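# Clamp the print's long edge between two magnetic wooden bars

## Task

Hold one of the print's long edges tightly between two wooden bars that have snapped together by their magnets, with the bars covering that edge from one end to the other.

## Robot and tools

Robot: two arms, left_arm and right_arm, each ending in a five-hinge-group dexterous hand (left_arm carries a left hand, right_arm a right hand). Base poses in the scene frame: left_arm at (+0.017, +0.481, 0) m, quat_wxyz (+1.000, 0, 0, -0.025); right_arm at (-0.048, -0.353, 0) m, quat_wxyz (+1.000, 0, 0, +0.013). Cameras: cam_high and cam_low (896x504), cam_left_wrist and cam_right_wrist (672x504, fisheye).

Frames. Scene frame: origin at table-top height halfway between the nominal bases, +z up, +x away from the robot over the table, left_arm on the +y side. Reported positions (m), quaternions and velocities use this frame. Pose offsets in a command, however, use the axes of that arm's current Hand target. Hand point axes on the right hand: +z runs along straightened fingers toward the tips, +y points out of the palm face (palm surface at y = -0.062 m), +x runs across the palm away from the thumb. On the left hand +x points toward the thumb instead. A rigid mast near the wrist on the palm side (x +0.05 to +0.10, z -0.16 to -0.11, up to y = +0.06 m; x sign flipped on the left hand) can strike objects. Straight fingertips reach about 0.12 m beyond the hand point along +z.

The 48-number row, every value in [-1, 1], both arms always present: left_arm dx, dy, dz, rx, ry, rz; then the left hand's 16 hinge goals; left current_limit; left speed; then the same 24 numbers for right_arm. dx..rz are an offset, not a pose: measured from the arm's Hand target as it was when the action or move began, along that target's axes; 1.0 equals 0.6 m for dx/dy/dz, and rx/ry/rz form a single rotation vector where 1.0 equals 180 degrees. Every row of one action counts from the same starting target, so sending an offset again moves further. Six zeros re-request the present Hand target. Orientation commands are clipped to within 32 degrees of the measured orientation per step.

Hinge goals are absolute, scaled linearly between each hinge's end stops, in this order: index_mcp, index_abd, index_pip, index_dip, thumb_cmc, thumb_axl, thumb_mcp, thumb_ipl, middle_mcp, middle_abd, middle_pip, middle_dip, ring_mcp, ring_abd, ring_pip, ring_dip. Straight values: _mcp -0.75, _abd 0.00, _pip -0.58, _dip -0.70, thumb_cmc -0.71, thumb_axl -0.68, thumb_mcp -0.23, thumb_ipl -0.17; toward +1 the fingers curl toward the palm and thumb_cmc brings the thumb in front of the palm. A 0 is a real goal, so to leave a hand unchanged, copy back its hand_goal, hand_current_limit and hand_speed. current_limit maps -1..+1 to 0..550 mA (floor 11 mA; start +0.4). speed gives (speed+1)/2 of 8.5 rad/s (start -0.6). Both persist until rewritten.

Tools.
execute_actions(actions, cameras): actions is a list of actions; each action is up to 15 rows, one per 1/30 s step, the last row held if shorter. Images return only for an empty actions list or when cameras names them (["all"], a list of names, or [] for none).
move(target, speed, blend, stop_force, zero, blocking, cameras): straight-line hand paths toward one row or up to 15 rows, all offsets from the starting Hand targets. speed: m/s, 0.002 to 3.6, default 0.25 (turning up to twice that in rad/s), one value or one per target. blend: corner rounding in m for lists, default 0 (stop at each). stop_force: 3 to 120 N, one value for both arms, ends an arm's path on resistance along its travel; not reliable for rotating hands or light loose items; not allowed with blocking=false; omit it when backing off a contact. zero (default true) re-zeros the force sensor before the move. blocking=false returns after 0.5 s while the move continues. Paths do not avoid obstacles and may overshoot when fast; steer around each arm's own base.
wait(seconds 0..10), stop(), zoom_image(camera, region [x0, y0, x1, y1] in pixels, at most 504x504), zero_wrist_force(arm), finished_scene(scene 1 or 2; irreversible).

Results. end_effector_position/quat, Hand target (next offsets start from it; the hand often rests a bit short, so a later command may need to add the gap), joint positions and torques, Wrist force/torque in the end effector's axes plus a peak line, and per hinge hand_goal, hand_measured, hand_current_ma, hand_state (moving, goal, blocked, overload). The move: line reports done, off_target, moving, held or fault and any limits (paced = clipped, held = steps withheld). Done does not prove contact or that nothing shifted.

Avoid: anything leaving the table; hard impacts on fixed or heavy objects; net force near 150 N or wrist torque over 24.3 N m (10 s arm halt); commanding targets beyond firm contact with the stiff arms; hands or arms pressing each other, including gripping the other hand's fingers; motor current of 495 mA or more for 5 s (10 s hinge shutdown); overheating (MOTOR HOT at 70 °C, arm braked at 85 °C); releasing moving parts. The goal must hold after the robot lets go.

Each tool is called after ">>>" by a JSON object that holds its "fn" and its "kwargs", one argument or row to a line.

## Session

>>> {"fn": "execute_actions", "kwargs": {
  "actions": []
}}

Scene clock: 0.00 s.
left_arm: end_effector_position=(+0.8259, -0.0600, +0.3727) hand_goal=(-0.754, +0.000, -0.576, -0.696, -0.714, -0.678, -0.226, -0.168, -0.754, +0.000, -0.576, -0.696, -0.754, +0.000, -0.576, -0.696) hand_measured=(-0.754, +0.000, -0.576, -0.696, -0.714, -0.678, -0.226, -0.168, -0.754, +0.000, -0.576, -0.696, -0.754, +0.000, -0.576, -0.696) hand_current_ma=(+0, +0, +0, +0, +0, +0, +0, +0, +0, +0, +0, +0, +0, +0, +0, +0) hand_state=(goal, goal, goal, goal, goal, goal, goal, goal, goal, goal, goal, goal, goal, goal, goal, goal) hand_current_limit=0.40 hand_speed=-0.60 end_effector_quat_wxyz=(+0.380, +0.423, +0.755, -0.327) | right_arm: end_effector_position=(-0.0971, -0.8139, +0.1301) hand_goal=(-0.754, +0.000, -0.576, -0.696, -0.714, -0.678, -0.226, -0.168, -0.754, +0.000, -0.576, -0.696, -0.754, +0.000, -0.576, -0.696) hand_measured=(-0.754, +0.000, -0.576, -0.696, -0.714, -0.678, -0.226, -0.168, -0.754, +0.000, -0.576, -0.696, -0.754, +0.000, -0.576, -0.696) hand_current_ma=(+0, +0, +0, +0, +0, +0, +0, +0, +0, +0, +0, +0, +0, +0, +0, +0) hand_state=(goal, goal, goal, goal, goal, goal, goal, goal, goal, goal, goal, goal, goal, goal, goal, goal) hand_current_limit=0.40 hand_speed=-0.60 end_effector_quat_wxyz=(-0.028, +0.498, +0.861, -0.096)
Joint positions: left_arm=[2.828 -2.4 -0.751 -0.711 0.855 -1.249] | right_arm=[-2.109 -1.498 2.141 -2.405 -1.628 3.673]
Joint velocities: within noise
Joint torques (N m): no reading
Motor temperatures (°C): left_arm=[31 29 31 37 43 34] | right_arm=[32 25 41 35 37 34]
Wrist force (N): no reading
Wrist torque (N m): no reading
Wrist force, peak (N): no reading
Hand target: left_arm +0.8259, -0.0600, +0.3727; +0.380, +0.423, +0.755, -0.327 | right_arm -0.0971, -0.8139, +0.1301; -0.028, +0.498, +0.861, -0.096

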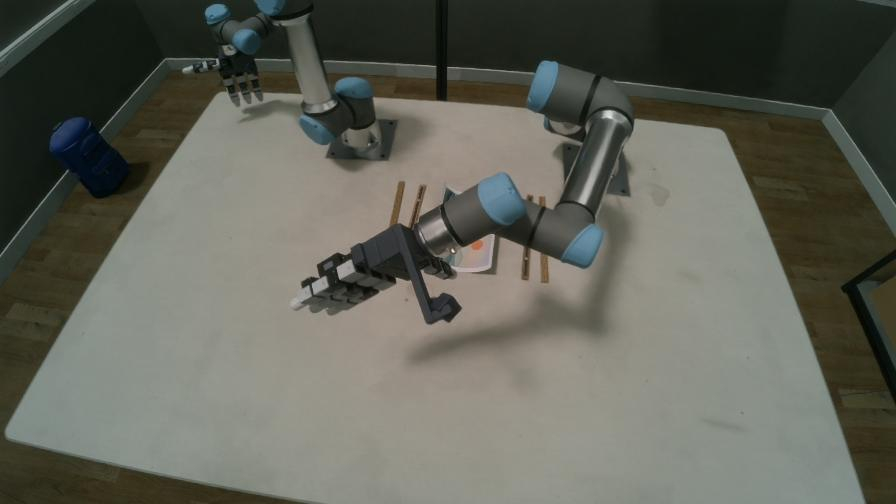

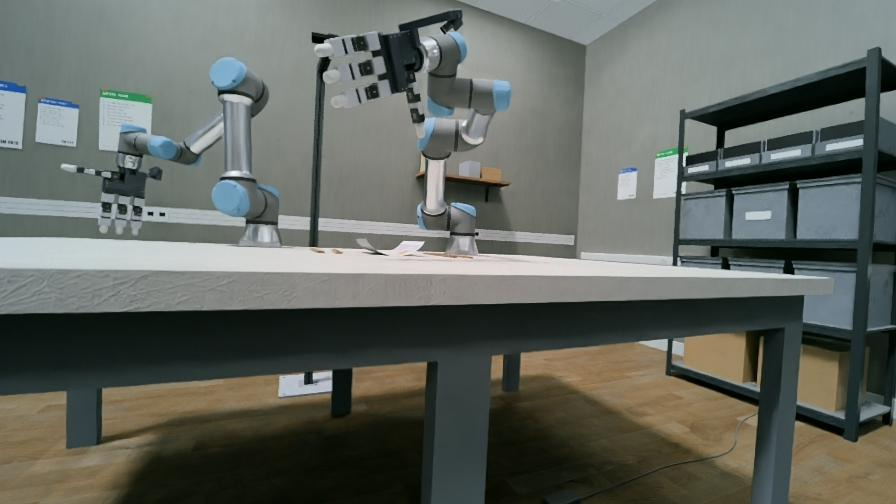

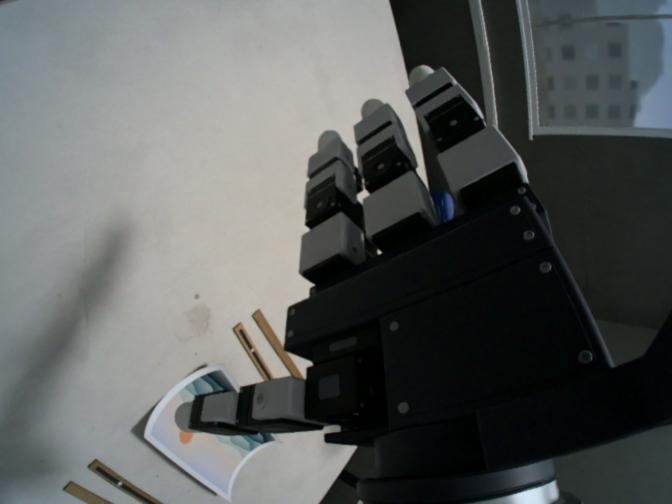

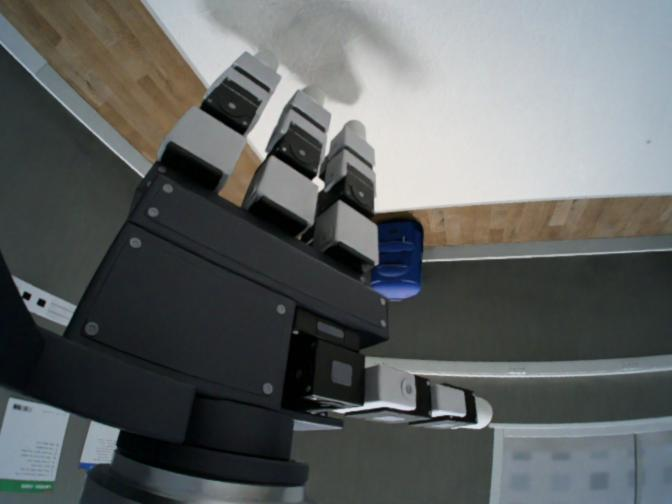

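>>> {"fn": "zoom_image", "kwargs": {
  "camera": "cam_high",
  "region": [340, 150, 620, 310]
}}

>>> {"fn": "zoom_image", "kwargs": {
  "camera": "cam_left_wrist",
  "region": [40, 280, 400, 504]
}}

>>> {"fn": "zoom_image", "kwargs": {
  "camera": "cam_low",
  "region": [280, 200, 520, 300]
}}

Scaled by 1.800.

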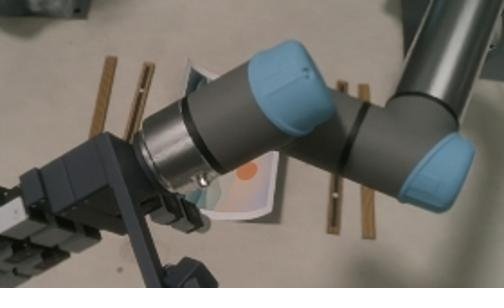

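Scaled by 1.400 from the camera's 672x504 image, which has a finer 960x720 frame.

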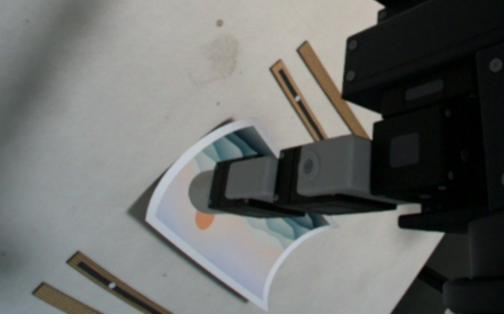

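Scaled by 2.100.

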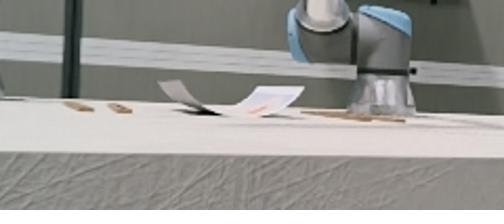

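>>> {"fn": "move", "kwargs": {
  "target": [
    [0.541,-0.1125,-0.986,0.303,0.261,0.602,-0.754,0,-0.576,-0.696,-0.714,-0.678,-0.226,-0.168,-0.754,0,-0.576,-0.696,-0.754,0,-0.576,-0.696,0.4,-0.6,0,0,0,0,0,0,-0.754,0,-0.576,-0.696,-0.714,-0.678,-0.226,-0.168,-0.754,0,-0.576,-0.696,-0.754,0,-0.576,-0.696,0.4,-0.6]
  ],
  "speed": 0.4,
  "cameras": ["all"]
}}

Scene clock: 13.77 s.
left_arm: end_effector_position=(+0.4758, +0.5199, +0.4027) hand_goal=(-0.754, +0.000, -0.576, -0.696, -0.714, -0.678, -0.226, -0.168, -0.754, +0.000, -0.576, -0.696, -0.754, +0.000, -0.576, -0.696) hand_measured=(-0.754, +0.000, -0.576, -0.696, -0.714, -0.678, -0.224, -0.168, -0.754, +0.000, -0.576, -0.696, -0.754, +0.000, -0.576, -0.696) hand_current_ma=(+1, +0, +0, +0, +0, +1, +3, +0, +1, +0, +0, +0, +1, +0, +0, +0) hand_state=(goal, goal, goal, goal, goal, goal, goal, goal, goal, goal, goal, goal, goal, goal, goal, goal) hand_current_limit=0.40 hand_speed=-0.60 end_effector_quat_wxyz=(-0.001, +1.000, -0.001, +0.000) | right_arm: end_effector_position=(-0.0971, -0.8139, +0.1301) hand_goal=(-0.754, +0.000, -0.576, -0.696, -0.714, -0.678, -0.226, -0.168, -0.754, +0.000, -0.576, -0.696, -0.754, +0.000, -0.576, -0.696) hand_measured=(-0.752, +0.000, -0.576, -0.696, -0.714, -0.678, -0.224, -0.168, -0.752, +0.000, -0.576, -0.696, -0.752, +0.000, -0.576, -0.696) hand_current_ma=(+3, +0, -2, +0, -1, +3, +10, +1, +4, +0, -2, +0, +3, +0, -2, +0) hand_state=(goal, goal, goal, goal, goal, goal, goal, goal, goal, goal, goal, goal, goal, goal, goal, goal) hand_current_limit=0.40 hand_speed=-0.60 end_effector_quat_wxyz=(-0.028, +0.498, +0.861, -0.096)
Joint positions: left_arm=[3.767 -1.44 -1.578 -1.694 1.571 2.148] | right_arm=[-2.109 -1.498 2.141 -2.405 -1.628 3.673]
Joint torques (N m): left_arm=[1.42 3.45 28.87 2.28 1.35 2.03] | right_arm=[-0.32 -22.68 -20.58 -2.75 -0.28 0.28]
Wrist force (N): left_arm=[-0.6 -0.2 0.5] | right_arm=[-0.1 -0.1 -0.3]
Wrist torque (N m): left_arm=[0.05 0.06 -0.08] | right_arm=[0.02 0.03 -0.02]
Wrist force, peak (N): left_arm=[-1.5 -1.6 0.2] | right_arm=[-0.2 -0.2 -0.7]
Hand target: left_arm +0.4758, +0.5200, +0.4027; -0.001, +1.000, -0.001, +0.000 | right_arm -0.0971, -0.8139, +0.1301; -0.028, +0.498, +0.861, -0.096
Off the commanded pose: left_arm 0.000 m, 0 deg | right_arm 0.000 m, 0 deg.
move: done

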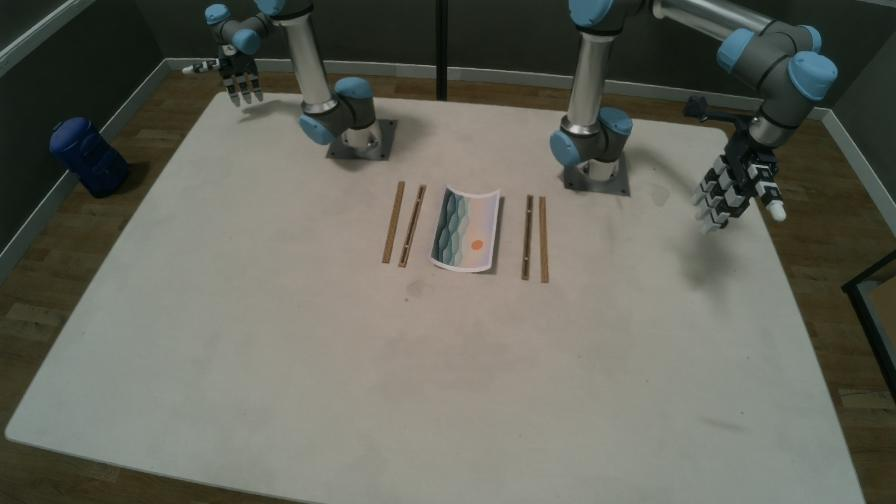

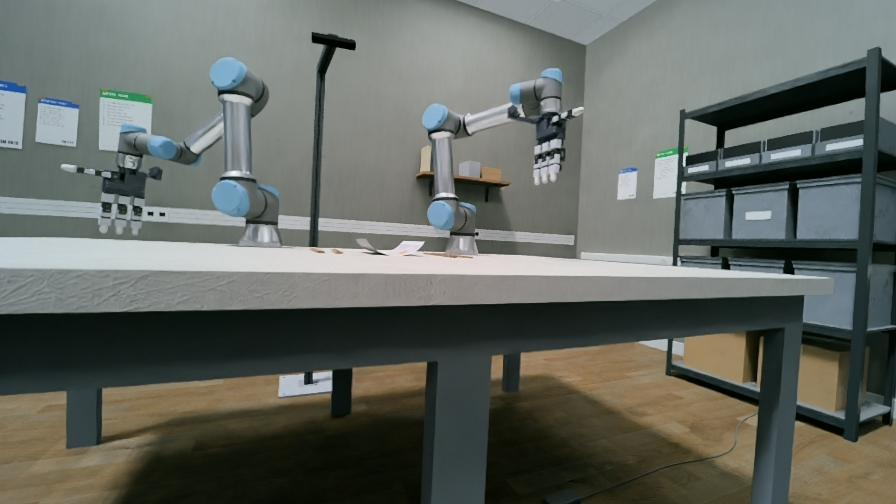

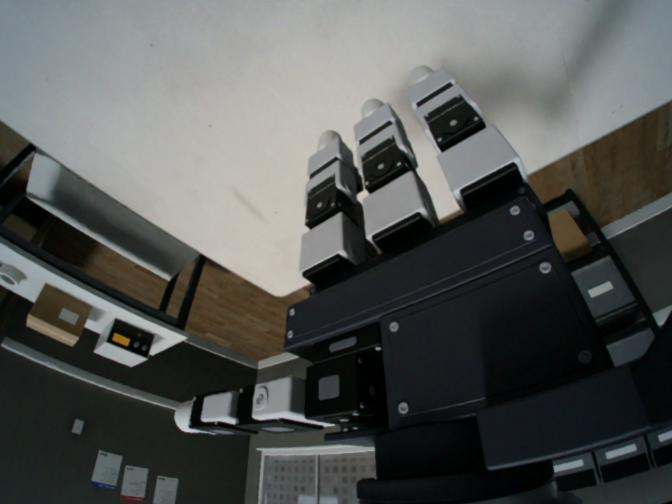

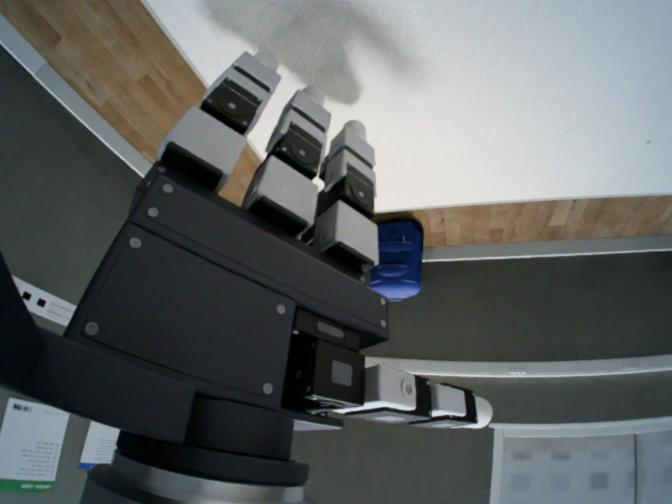

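>>> {"fn": "zoom_image", "kwargs": {
  "camera": "cam_high",
  "region": [370, 165, 470, 285]
}}

>>> {"fn": "zoom_image", "kwargs": {
  "camera": "cam_high",
  "region": [470, 175, 570, 295]
}}

>>> {"fn": "zoom_image", "kwargs": {
  "camera": "cam_high",
  "region": [420, 170, 520, 290]
}}

>>> {"fn": "zoom_image", "kwargs": {
  "camera": "cam_low",
  "region": [290, 225, 490, 275]
}}

Scaled by 4.200.

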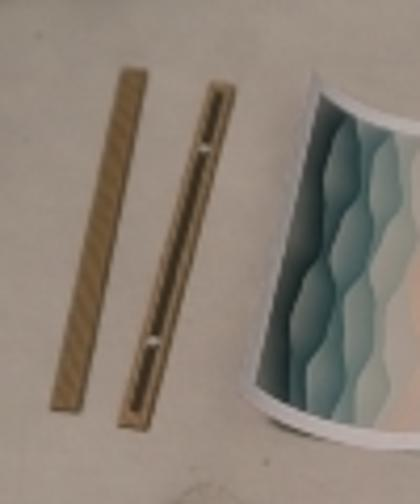

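Scaled by 4.200.

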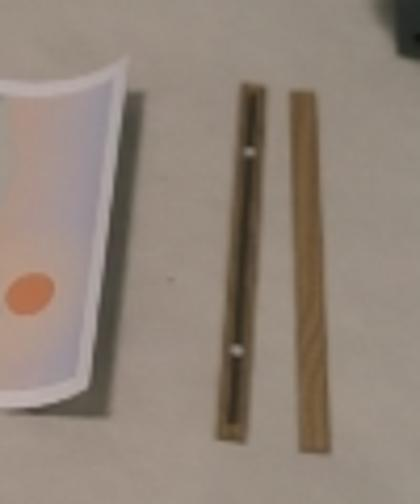

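Scaled by 4.200.

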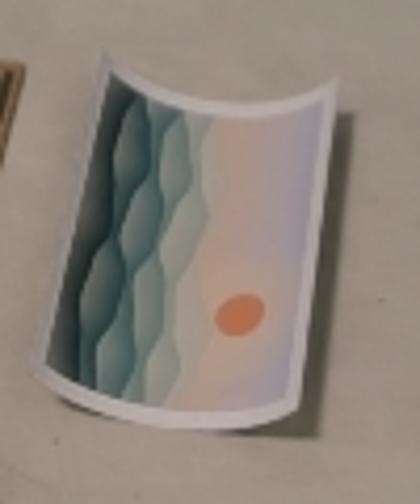

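Scaled by 2.520.

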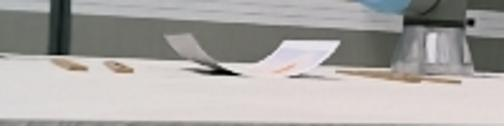

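>>> {"fn": "move", "kwargs": {
  "target": [
    [0,0,0,0,0,0,-0.754,0,-0.576,-0.696,-0.714,-0.678,-0.226,-0.168,-0.754,0,-0.576,-0.696,-0.754,0,-0.576,-0.696,0.4,-0.6,-0.2755,0.323,-0.5937,-0.088,0.258,0.043,-0.754,0,-0.576,-0.696,-0.714,-0.678,-0.226,-0.168,-0.754,0,-0.576,-0.696,-0.754,0,-0.576,-0.696,0.4,-0.6],
    [0,0,0,0,0,0,-0.754,0,-0.576,-0.696,-0.714,-0.678,-0.226,-0.168,-0.754,0,-0.576,-0.696,-0.754,0,-0.576,-0.696,0.4,-0.6,0.341,0.948,-0.747,-0.1767,0.5165,0.0864,-0.754,0,-0.576,-0.696,-0.714,-0.678,-0.226,-0.168,-0.754,0,-0.576,-0.696,-0.754,0,-0.576,-0.696,0.4,-0.6]
  ],
  "speed": 0.4,
  "blend": [0.08, 0],
  "cameras": ["all"]
}}

Scene clock: 48.00 s.
left_arm: end_effector_position=(+0.4758, +0.5200, +0.4027) hand_goal=(-0.754, +0.000, -0.576, -0.696, -0.714, -0.678, -0.226, -0.168, -0.754, +0.000, -0.576, -0.696, -0.754, +0.000, -0.576, -0.696) hand_measured=(-0.754, +0.000, -0.576, -0.696, -0.714, -0.678, -0.224, -0.168, -0.754, +0.000, -0.576, -0.696, -0.754, +0.000, -0.576, -0.696) hand_current_ma=(+1, +0, +0, +0, +0, +1, +3, +0, +1, +0, +0, +0, +1, +0, +0, +0) hand_state=(goal, goal, goal, goal, goal, goal, goal, goal, goal, goal, goal, goal, goal, goal, goal, goal) hand_current_limit=0.40 hand_speed=-0.60 end_effector_quat_wxyz=(-0.001, +1.000, -0.001, +0.000) | right_arm: end_effector_position=(+0.3497, -0.2998, +0.4499) hand_goal=(-0.754, +0.000, -0.576, -0.696, -0.714, -0.678, -0.226, -0.168, -0.754, +0.000, -0.576, -0.696, -0.754, +0.000, -0.576, -0.696) hand_measured=(-0.752, -0.002, -0.576, -0.696, -0.714, -0.678, -0.224, -0.168, -0.752, -0.002, -0.576, -0.696, -0.752, -0.002, -0.576, -0.696) hand_current_ma=(+4, -4, -2, +0, -1, +3, +9, +1, +4, -4, -2, +0, +3, -4, -2, +0) hand_state=(goal, goal, goal, goal, goal, goal, goal, goal, goal, goal, goal, goal, goal, goal, goal, goal) hand_current_limit=0.40 hand_speed=-0.60 end_effector_quat_wxyz=(+0.499, -0.500, -0.501, -0.500) end_effector_velocity=(+0.001, +0.001, +0.000) end_effector_angular_velocity=(+0.000, +0.002, -0.004)
Joint positions: left_arm=[3.767 -1.44 -1.578 -1.693 1.571 2.148] | right_arm=[-0.923 -1.711 1.739 -0.03 -0.896 4.712]
Joint velocities: left_arm=[within noise] | right_arm=[0.002 -0.001 0.001 0.001 0.006 0.001]
Joint torques (N m): left_arm=[12.28 4.51 30.05 5.08 1.27 1.82] | right_arm=[7.1 -25.82 -9.44 1.52 1.97 1.27]
Wrist force (N): left_arm=[-0.8 -0.1 0.2] | right_arm=[-1.1 -0.1 0.2]
Wrist torque (N m): left_arm=[0.10 0.07 -0.11] | right_arm=[-0.05 0.40 -0.29]
Wrist force, peak (N): left_arm=[-1.1 0.0 0.4] | right_arm=[-1.8 0.8 2.4]
Hand target: left_arm +0.4758, +0.5200, +0.4027; -0.001, +1.000, -0.001, +0.000 | right_arm +0.3496, -0.2997, +0.4499; +0.499, -0.500, -0.501, -0.500
Off the commanded pose: left_arm 0.000 m, 0 deg | right_arm 0.000 m, 0 deg.
move: done

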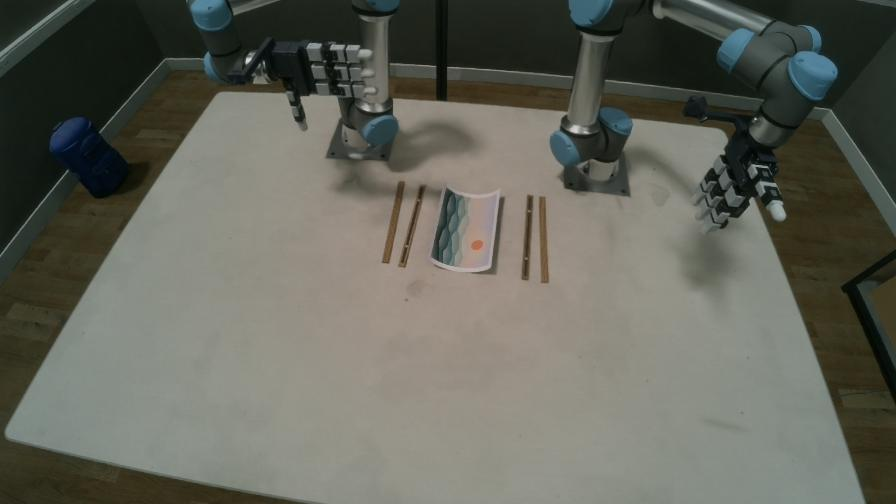

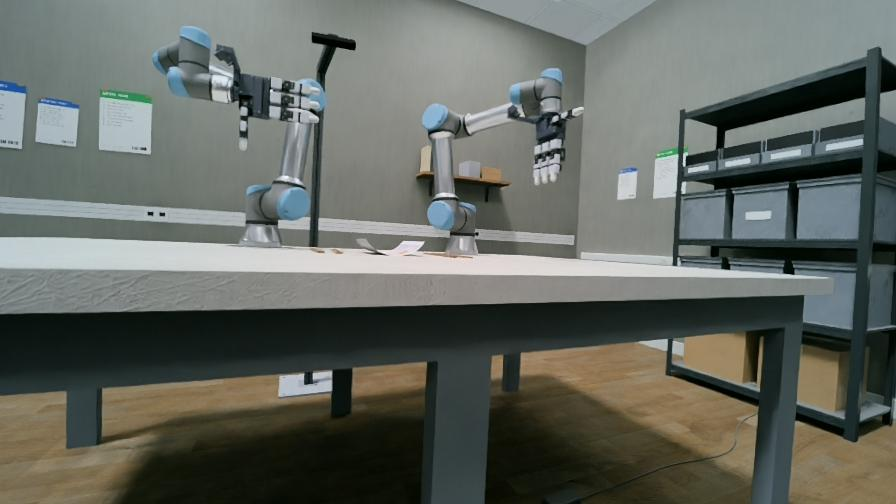

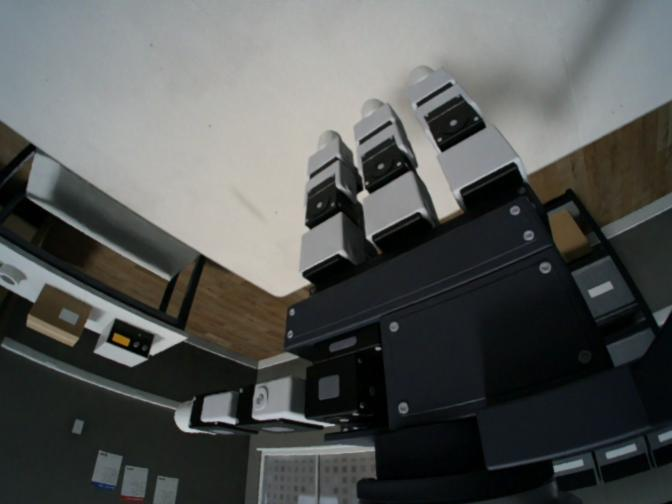

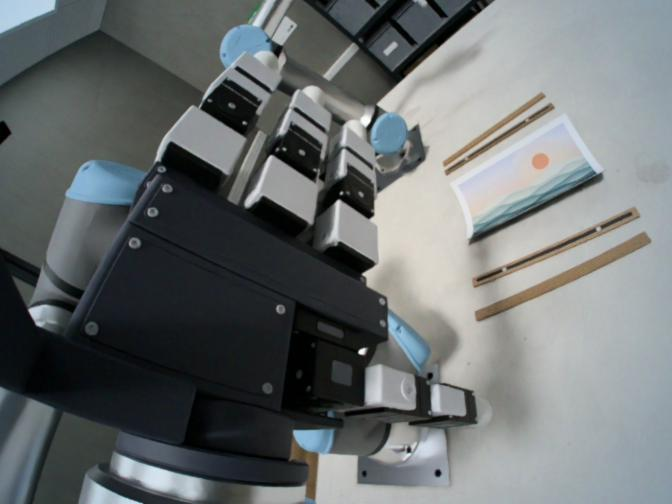

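>>> {"fn": "zoom_image", "kwargs": {
  "camera": "cam_right_wrist",
  "region": [420, 70, 672, 340]
}}

Scaled by 1.867 from the camera's 672x504 image, which has a finer 960x720 frame.

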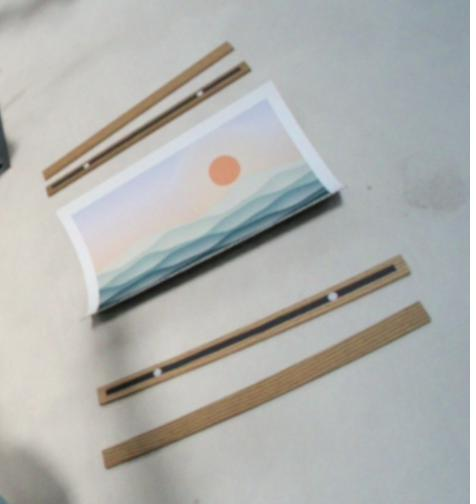

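>>> {"fn": "move", "kwargs": {
  "target": [
    [-0.2067,0.72,0.30,0,0,0.0417,-0.754,0,-0.576,-0.696,-0.714,-0.678,-0.226,-0.168,-0.754,0,-0.576,-0.696,-0.754,0,-0.576,-0.696,0.4,-0.6,0,0,0,0,0,0,-0.754,0,-0.576,-0.696,-0.714,-0.678,-0.226,-0.168,-0.754,0,-0.576,-0.696,-0.754,0,-0.576,-0.696,0.4,-0.6]
  ],
  "speed": 0.35,
  "cameras": ["all"]
}}

Scene clock: 63.50 s.
left_arm: end_effector_position=(+0.3511, +0.0886, +0.2222) hand_goal=(-0.754, +0.000, -0.576, -0.696, -0.714, -0.678, -0.226, -0.168, -0.754, +0.000, -0.576, -0.696, -0.754, +0.000, -0.576, -0.696) hand_measured=(-0.752, +0.000, -0.576, -0.696, -0.714, -0.678, -0.224, -0.168, -0.752, +0.000, -0.576, -0.696, -0.752, +0.000, -0.576, -0.696) hand_current_ma=(+1, +0, +0, +0, +0, +1, +3, +0, +1, +0, +0, +0, +1, +0, +0, +0) hand_state=(goal, goal, goal, goal, goal, goal, goal, goal, goal, goal, goal, goal, goal, goal, goal, goal) hand_current_limit=0.40 hand_speed=-0.60 end_effector_quat_wxyz=(-0.001, +0.998, -0.067, +0.000) | right_arm: end_effector_position=(+0.3496, -0.2997, +0.4499) hand_goal=(-0.754, +0.000, -0.576, -0.696, -0.714, -0.678, -0.226, -0.168, -0.754, +0.000, -0.576, -0.696, -0.754, +0.000, -0.576, -0.696) hand_measured=(-0.752, -0.002, -0.576, -0.696, -0.714, -0.678, -0.224, -0.168, -0.752, -0.002, -0.576, -0.696, -0.752, -0.002, -0.576, -0.696) hand_current_ma=(+4, -4, -2, +0, -1, +3, +9, +1, +4, -4, -2, +0, +3, -4, -2, +0) hand_state=(goal, goal, goal, goal, goal, goal, goal, goal, goal, goal, goal, goal, goal, goal, goal, goal) hand_current_limit=0.40 hand_speed=-0.60 end_effector_quat_wxyz=(+0.499, -0.500, -0.501, -0.500)
Joint positions: left_arm=[2.739 -1.465 -2.023 -1.224 1.572 1.251] | right_arm=[-0.922 -1.711 1.739 -0.03 -0.895 4.711]
Joint torques (N m): left_arm=[-10.3 11.06 14.72 2.54 -1.49 -1.58] | right_arm=[6.33 -26.37 -6.99 3.76 1.36 -2.39]
Wrist force (N): left_arm=[-0.8 -0.1 0.4] | right_arm=[-1.2 -0.2 0.1]
Wrist torque (N m): left_arm=[0.06 0.12 -0.19] | right_arm=[-0.06 0.42 -0.31]
Wrist force, peak (N): left_arm=[-1.3 2.7 1.4] | right_arm=[-1.8 0.2 -0.2]
Hand target: left_arm +0.3510, +0.0885, +0.2221; -0.001, +0.998, -0.066, +0.000 | right_arm +0.3496, -0.2997, +0.4499; +0.499, -0.500, -0.501, -0.500
Off the commanded pose: left_arm 0.000 m, 0 deg | right_arm 0.000 m, 0 deg.
move: done

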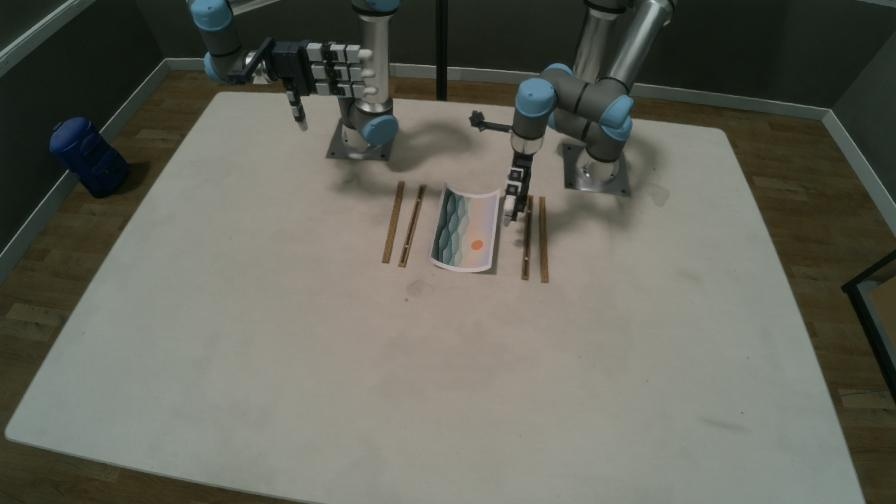

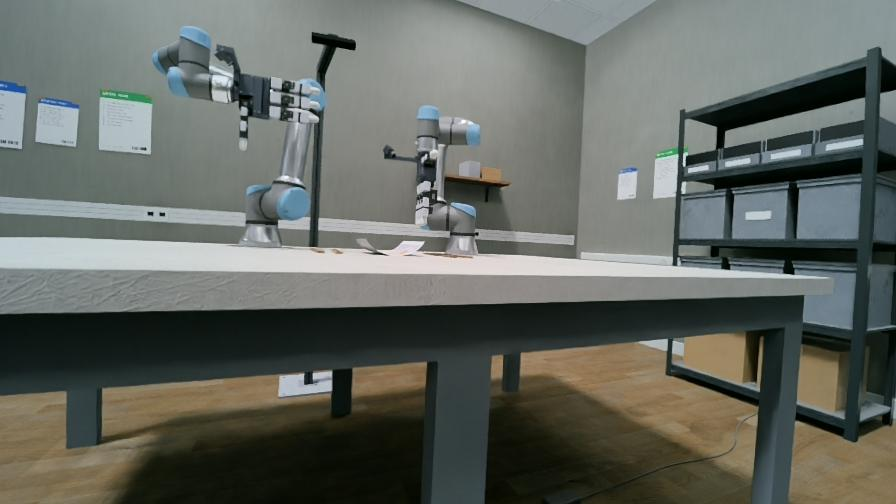

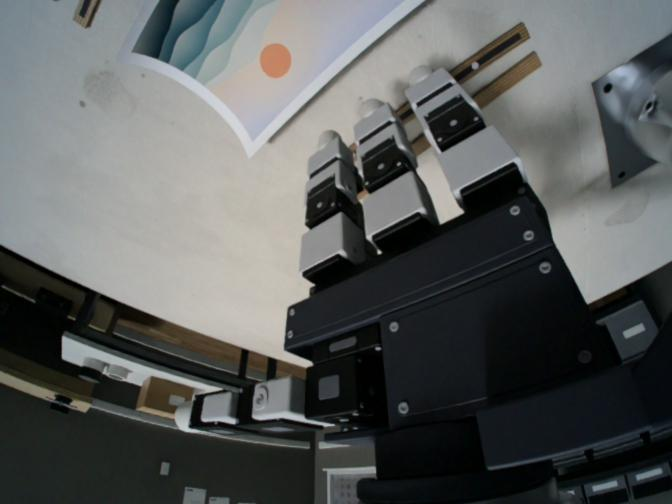

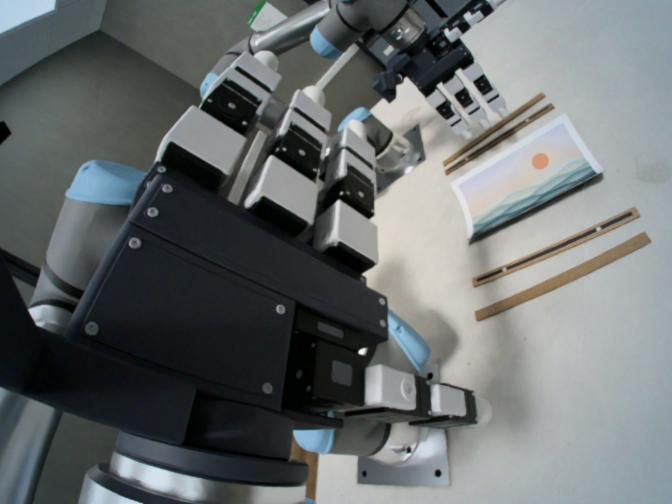

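>>> {"fn": "move", "kwargs": {
  "target": [
    [0,0,0.108,0,0,0,-0.754,0,-0.576,-0.696,-0.714,-0.678,-0.226,-0.168,-0.754,0,-0.576,-0.696,-0.754,0,-0.576,-0.696,0.4,-0.6,0,0,0,0,0,0,-0.754,0,-0.576,-0.696,-0.714,-0.678,-0.226,-0.168,-0.754,0,-0.576,-0.696,-0.754,0,-0.576,-0.696,0.4,-0.6]
  ],
  "speed": 0.2,
  "cameras": ["all"]
}}

>>> {"fn": "zoom_image", "kwargs": {
  "camera": "cam_right_wrist",
  "region": [420, 50, 620, 200]
}}

>>> {"fn": "zoom_image", "kwargs": {
  "camera": "cam_left_wrist",
  "region": [200, 0, 600, 240]
}}

>>> {"fn": "zoom_image", "kwargs": {
  "camera": "cam_high",
  "region": [430, 160, 590, 300]
}}

>>> {"fn": "zoom_image", "kwargs": {
  "camera": "cam_low",
  "region": [330, 170, 510, 270]
}}

Scene clock: 65.50 s.
left_arm: end_effector_position=(+0.3511, +0.0885, +0.1573) hand_goal=(-0.754, +0.000, -0.576, -0.696, -0.714, -0.678, -0.226, -0.168, -0.754, +0.000, -0.576, -0.696, -0.754, +0.000, -0.576, -0.696) hand_measured=(-0.752, +0.000, -0.576, -0.696, -0.714, -0.678, -0.224, -0.168, -0.752, +0.000, -0.576, -0.696, -0.752, +0.000, -0.576, -0.696) hand_current_ma=(+1, +0, +0, +0, +0, +1, +4, +0, +1, +0, +0, +0, +1, +0, +0, +0) hand_state=(goal, goal, goal, goal, goal, goal, goal, goal, goal, goal, goal, goal, goal, goal, goal, goal) hand_current_limit=0.40 hand_speed=-0.60 end_effector_quat_wxyz=(-0.001, +0.998, -0.067, +0.000) | right_arm: end_effector_position=(+0.3496, -0.2997, +0.4499) hand_goal=(-0.754, +0.000, -0.576, -0.696, -0.714, -0.678, -0.226, -0.168, -0.754, +0.000, -0.576, -0.696, -0.754, +0.000, -0.576, -0.696) hand_measured=(-0.752, -0.002, -0.576, -0.696, -0.714, -0.678, -0.224, -0.168, -0.752, -0.002, -0.576, -0.696, -0.752, -0.002, -0.576, -0.696) hand_current_ma=(+4, -4, -2, +0, -1, +3, +9, +1, +4, -4, -2, +0, +3, -4, -2, +0) hand_state=(goal, goal, goal, goal, goal, goal, goal, goal, goal, goal, goal, goal, goal, goal, goal, goal) hand_current_limit=0.40 hand_speed=-0.60 end_effector_quat_wxyz=(+0.499, -0.500, -0.501, -0.500)
Joint positions: left_arm=[2.739 -1.54 -2.138 -1.035 1.572 1.251] | right_arm=[-0.922 -1.711 1.739 -0.03 -0.895 4.711]
Joint torques (N m): left_arm=[14.45 25.99 17.27 4.31 -1.66 -1.3] | right_arm=[6.93 -25.4 -6.56 3.94 1.51 -2.28]
Wrist force (N): left_arm=[-0.9 0.1 0.0] | right_arm=[-1.3 0.4 -0.3]
Wrist torque (N m): left_arm=[0.15 0.10 -0.19] | right_arm=[0.05 0.44 -0.29]
Wrist force, peak (N): left_arm=[-1.0 0.0 1.7] | right_arm=[-1.6 0.4 0.0]
Hand target: left_arm +0.3511, +0.0885, +0.1573; -0.001, +0.998, -0.066, +0.000 | right_arm +0.3496, -0.2997, +0.4499; +0.499, -0.500, -0.501, -0.500
Off the commanded pose: left_arm 0.000 m, 0 deg | right_arm 0.000 m, 0 deg.
move: done

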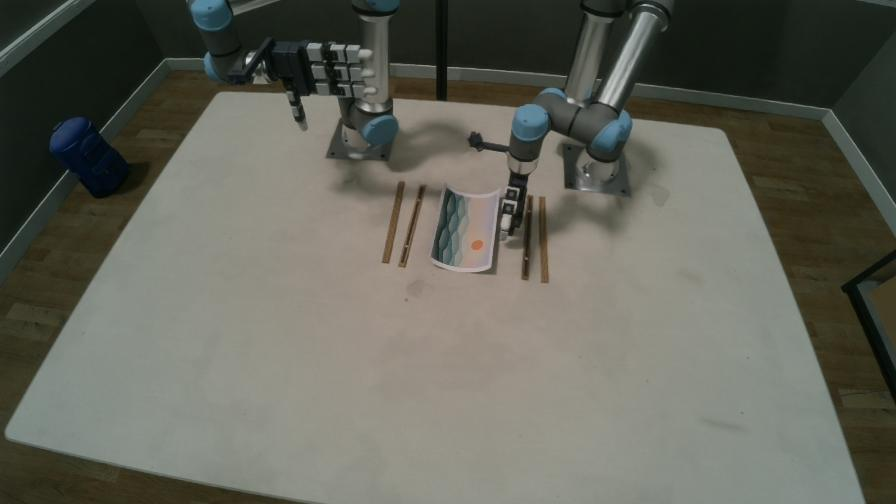

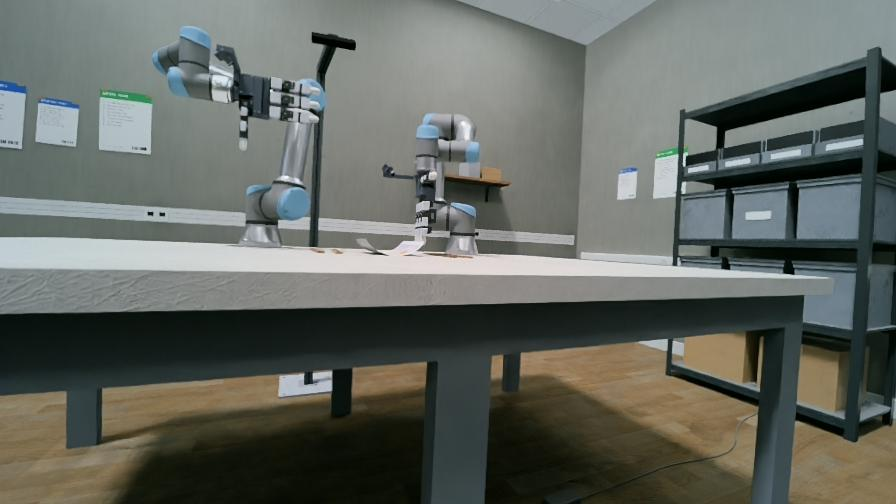

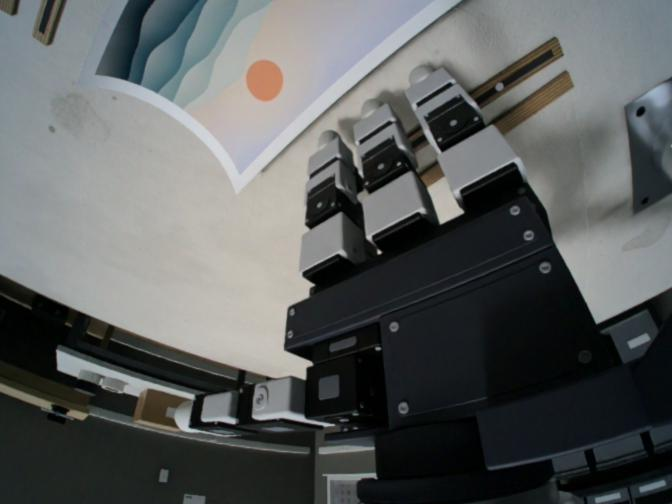

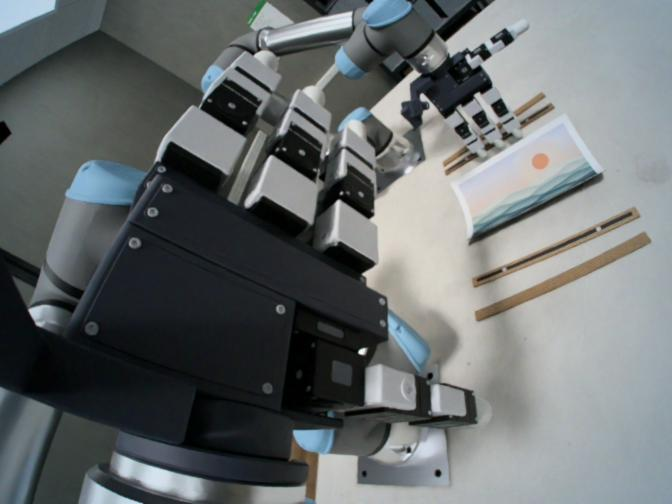

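Scaled by 2.520 from the camera's 672x504 image, which has a finer 960x720 frame.

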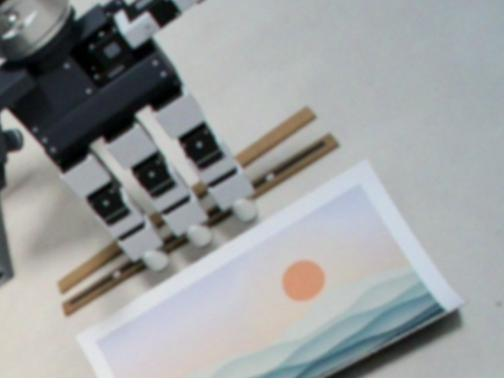

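Scaled by 1.260 from the camera's 672x504 image, which has a finer 960x720 frame.

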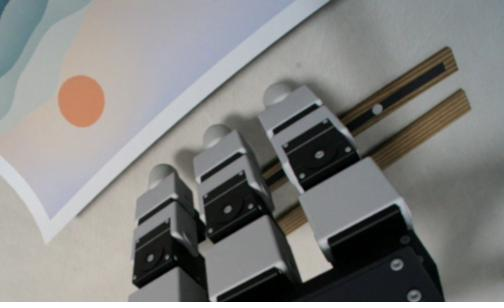

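Scaled by 3.150.

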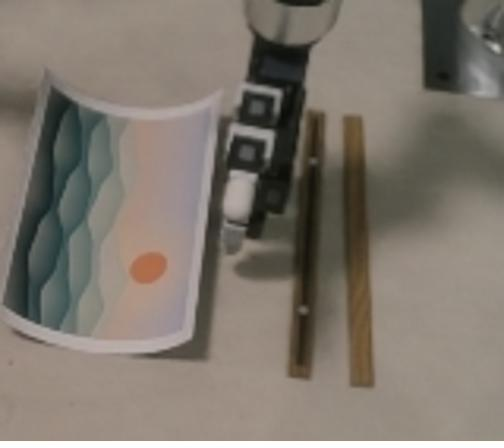

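Scaled by 2.800.

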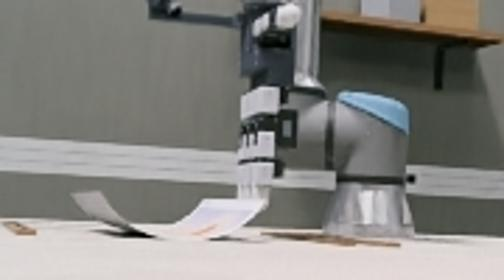

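>>> {"fn": "move", "kwargs": {
  "target": [
    [-0.0143,-0.1073,0,0,0,-0.0167,-0.754,0,-0.576,-0.696,-0.714,-0.678,-0.226,-0.168,-0.754,0,-0.576,-0.696,-0.754,0,-0.576,-0.696,0.4,-0.6,0,0,0,0,0,0,-0.754,0,-0.576,-0.696,-0.714,-0.678,-0.226,-0.168,-0.754,0,-0.576,-0.696,-0.754,0,-0.576,-0.696,0.4,-0.6]
  ],
  "speed": 0.2,
  "cameras": ["all"]
}}

>>> {"fn": "zoom_image", "kwargs": {
  "camera": "cam_right_wrist",
  "region": [420, 50, 620, 200]
}}

>>> {"fn": "zoom_image", "kwargs": {
  "camera": "cam_left_wrist",
  "region": [200, 0, 600, 240]
}}

>>> {"fn": "zoom_image", "kwargs": {
  "camera": "cam_high",
  "region": [430, 160, 590, 300]
}}

>>> {"fn": "zoom_image", "kwargs": {
  "camera": "cam_low",
  "region": [330, 170, 510, 270]
}}

Scene clock: 72.10 s.
left_arm: end_effector_position=(+0.3511, +0.1535, +0.1574) hand_goal=(-0.754, +0.000, -0.576, -0.696, -0.714, -0.678, -0.226, -0.168, -0.754, +0.000, -0.576, -0.696, -0.754, +0.000, -0.576, -0.696) hand_measured=(-0.752, +0.000, -0.576, -0.696, -0.714, -0.678, -0.224, -0.168, -0.752, +0.000, -0.576, -0.696, -0.752, +0.000, -0.576, -0.696) hand_current_ma=(+1, +0, +0, +0, +0, +1, +4, +0, +1, +0, +0, +0, +1, +0, +0, +0) hand_state=(goal, goal, goal, goal, goal, goal, goal, goal, goal, goal, goal, goal, goal, goal, goal, goal) hand_current_limit=0.40 hand_speed=-0.60 end_effector_quat_wxyz=(-0.001, +0.999, -0.040, +0.000) | right_arm: end_effector_position=(+0.3496, -0.2997, +0.4499) hand_goal=(-0.754, +0.000, -0.576, -0.696, -0.714, -0.678, -0.226, -0.168, -0.754, +0.000, -0.576, -0.696, -0.754, +0.000, -0.576, -0.696) hand_measured=(-0.752, -0.002, -0.576, -0.696, -0.714, -0.678, -0.224, -0.168, -0.752, -0.002, -0.576, -0.696, -0.752, -0.002, -0.576, -0.696) hand_current_ma=(+4, -4, -2, +0, -1, +3, +9, +1, +4, -4, -2, +0, +3, -4, -2, +0) hand_state=(goal, goal, goal, goal, goal, goal, goal, goal, goal, goal, goal, goal, goal, goal, goal, goal) hand_current_limit=0.40 hand_speed=-0.60 end_effector_quat_wxyz=(+0.499, -0.500, -0.501, -0.500)
Joint positions: left_arm=[2.884 -1.421 -2.243 -1.048 1.572 1.344] | right_arm=[-0.922 -1.711 1.739 -0.03 -0.895 4.711]
Joint torques (N m): left_arm=[4.29 9.63 20.21 5.37 -1.68 -0.67] | right_arm=[6.43 -26.96 -6.64 3.97 1.7 -2.21]
Wrist force (N): left_arm=[-1.0 -0.2 0.4] | right_arm=[-1.5 0.0 0.1]
Wrist torque (N m): left_arm=[0.04 0.11 -0.07] | right_arm=[-0.02 0.47 -0.33]
Wrist force, peak (N): left_arm=[-1.0 -1.9 0.4] | right_arm=[-1.7 0.3 0.1]
Hand target: left_arm +0.3511, +0.1535, +0.1574; -0.001, +0.999, -0.040, +0.000 | right_arm +0.3496, -0.2997, +0.4499; +0.499, -0.500, -0.501, -0.500
Off the commanded pose: left_arm 0.000 m, 0 deg | right_arm 0.000 m, 0 deg.
move: done

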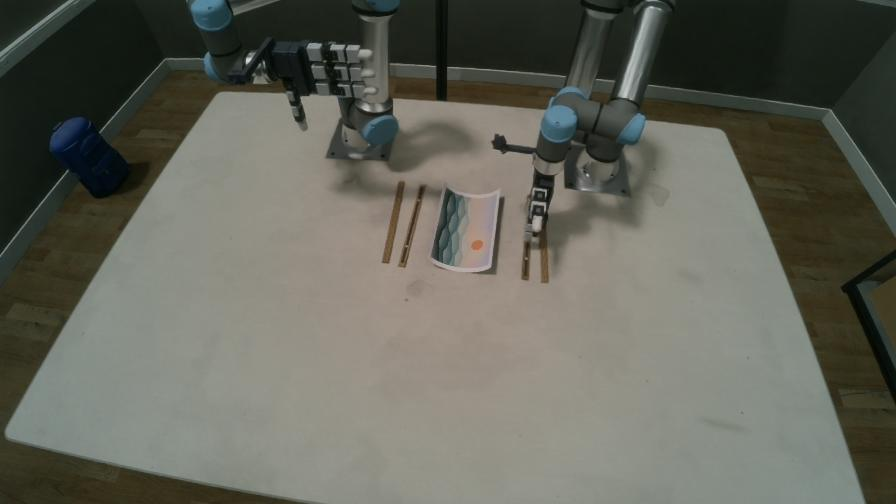

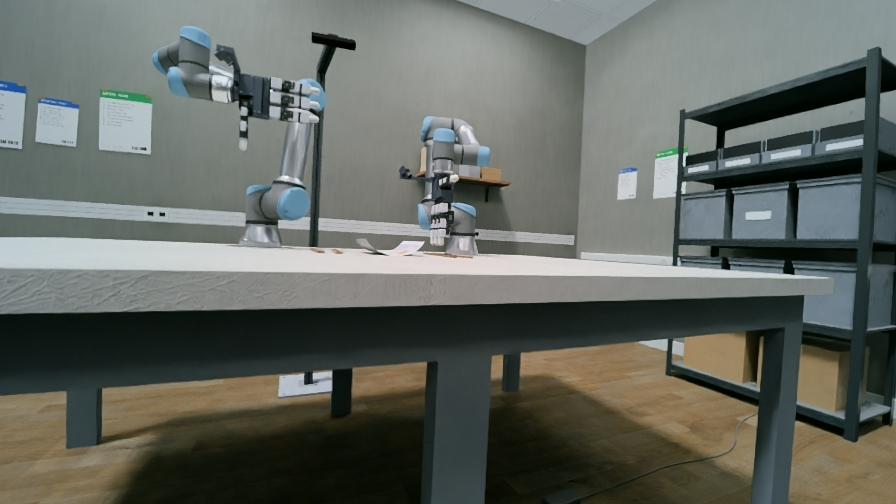

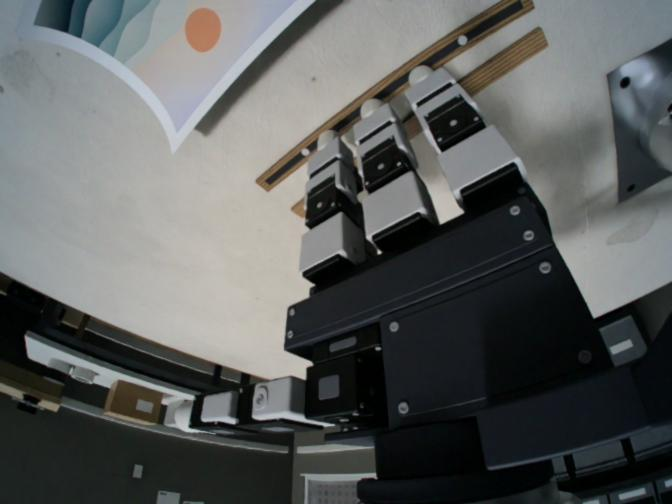

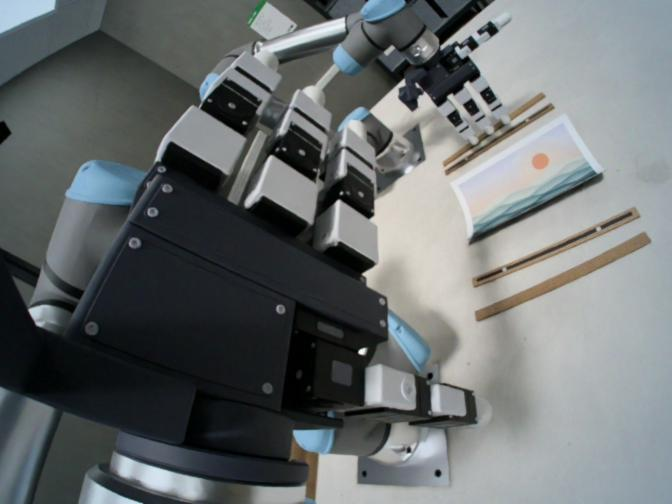

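Scaled by 2.520 from the camera's 672x504 image, which has a finer 960x720 frame.

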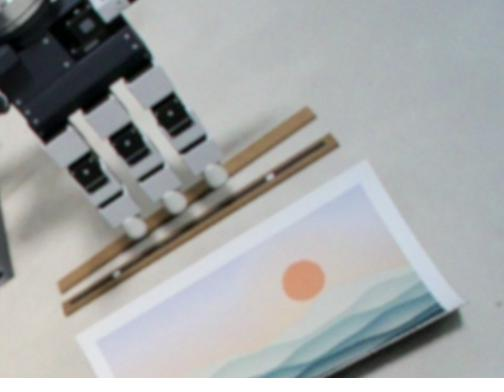

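Scaled by 1.260 from the camera's 672x504 image, which has a finer 960x720 frame.

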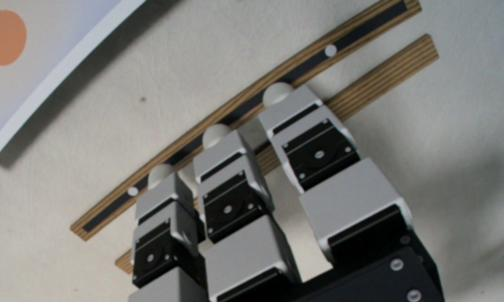

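Scaled by 3.150.

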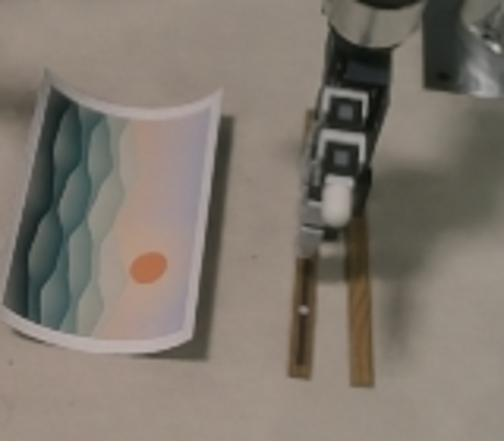

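Scaled by 2.800.

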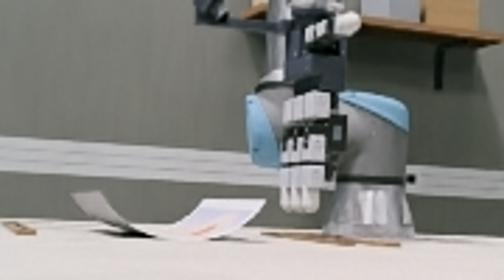

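>>> {"fn": "zoom_image", "kwargs": {
  "camera": "cam_right_wrist",
  "region": [440, 85, 560, 185]
}}

>>> {"fn": "zoom_image", "kwargs": {
  "camera": "cam_left_wrist",
  "region": [240, 0, 560, 200]
}}

Scaled by 4.200 from the camera's 672x504 image, which has a finer 960x720 frame.

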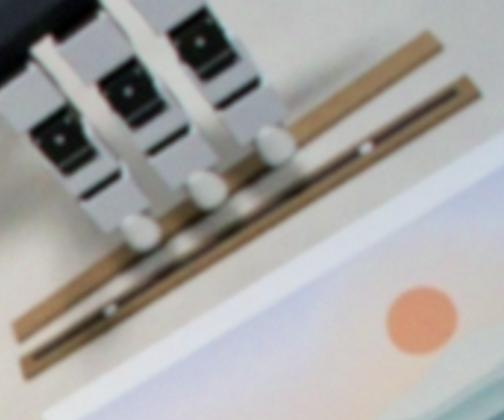

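Scaled by 1.575 from the camera's 672x504 image, which has a finer 960x720 frame.

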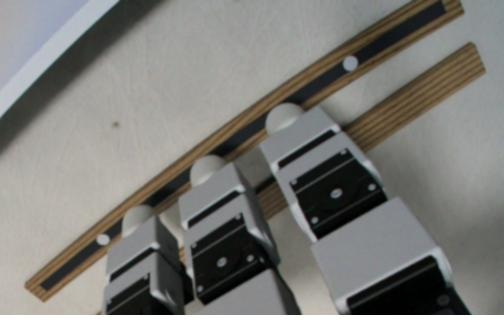

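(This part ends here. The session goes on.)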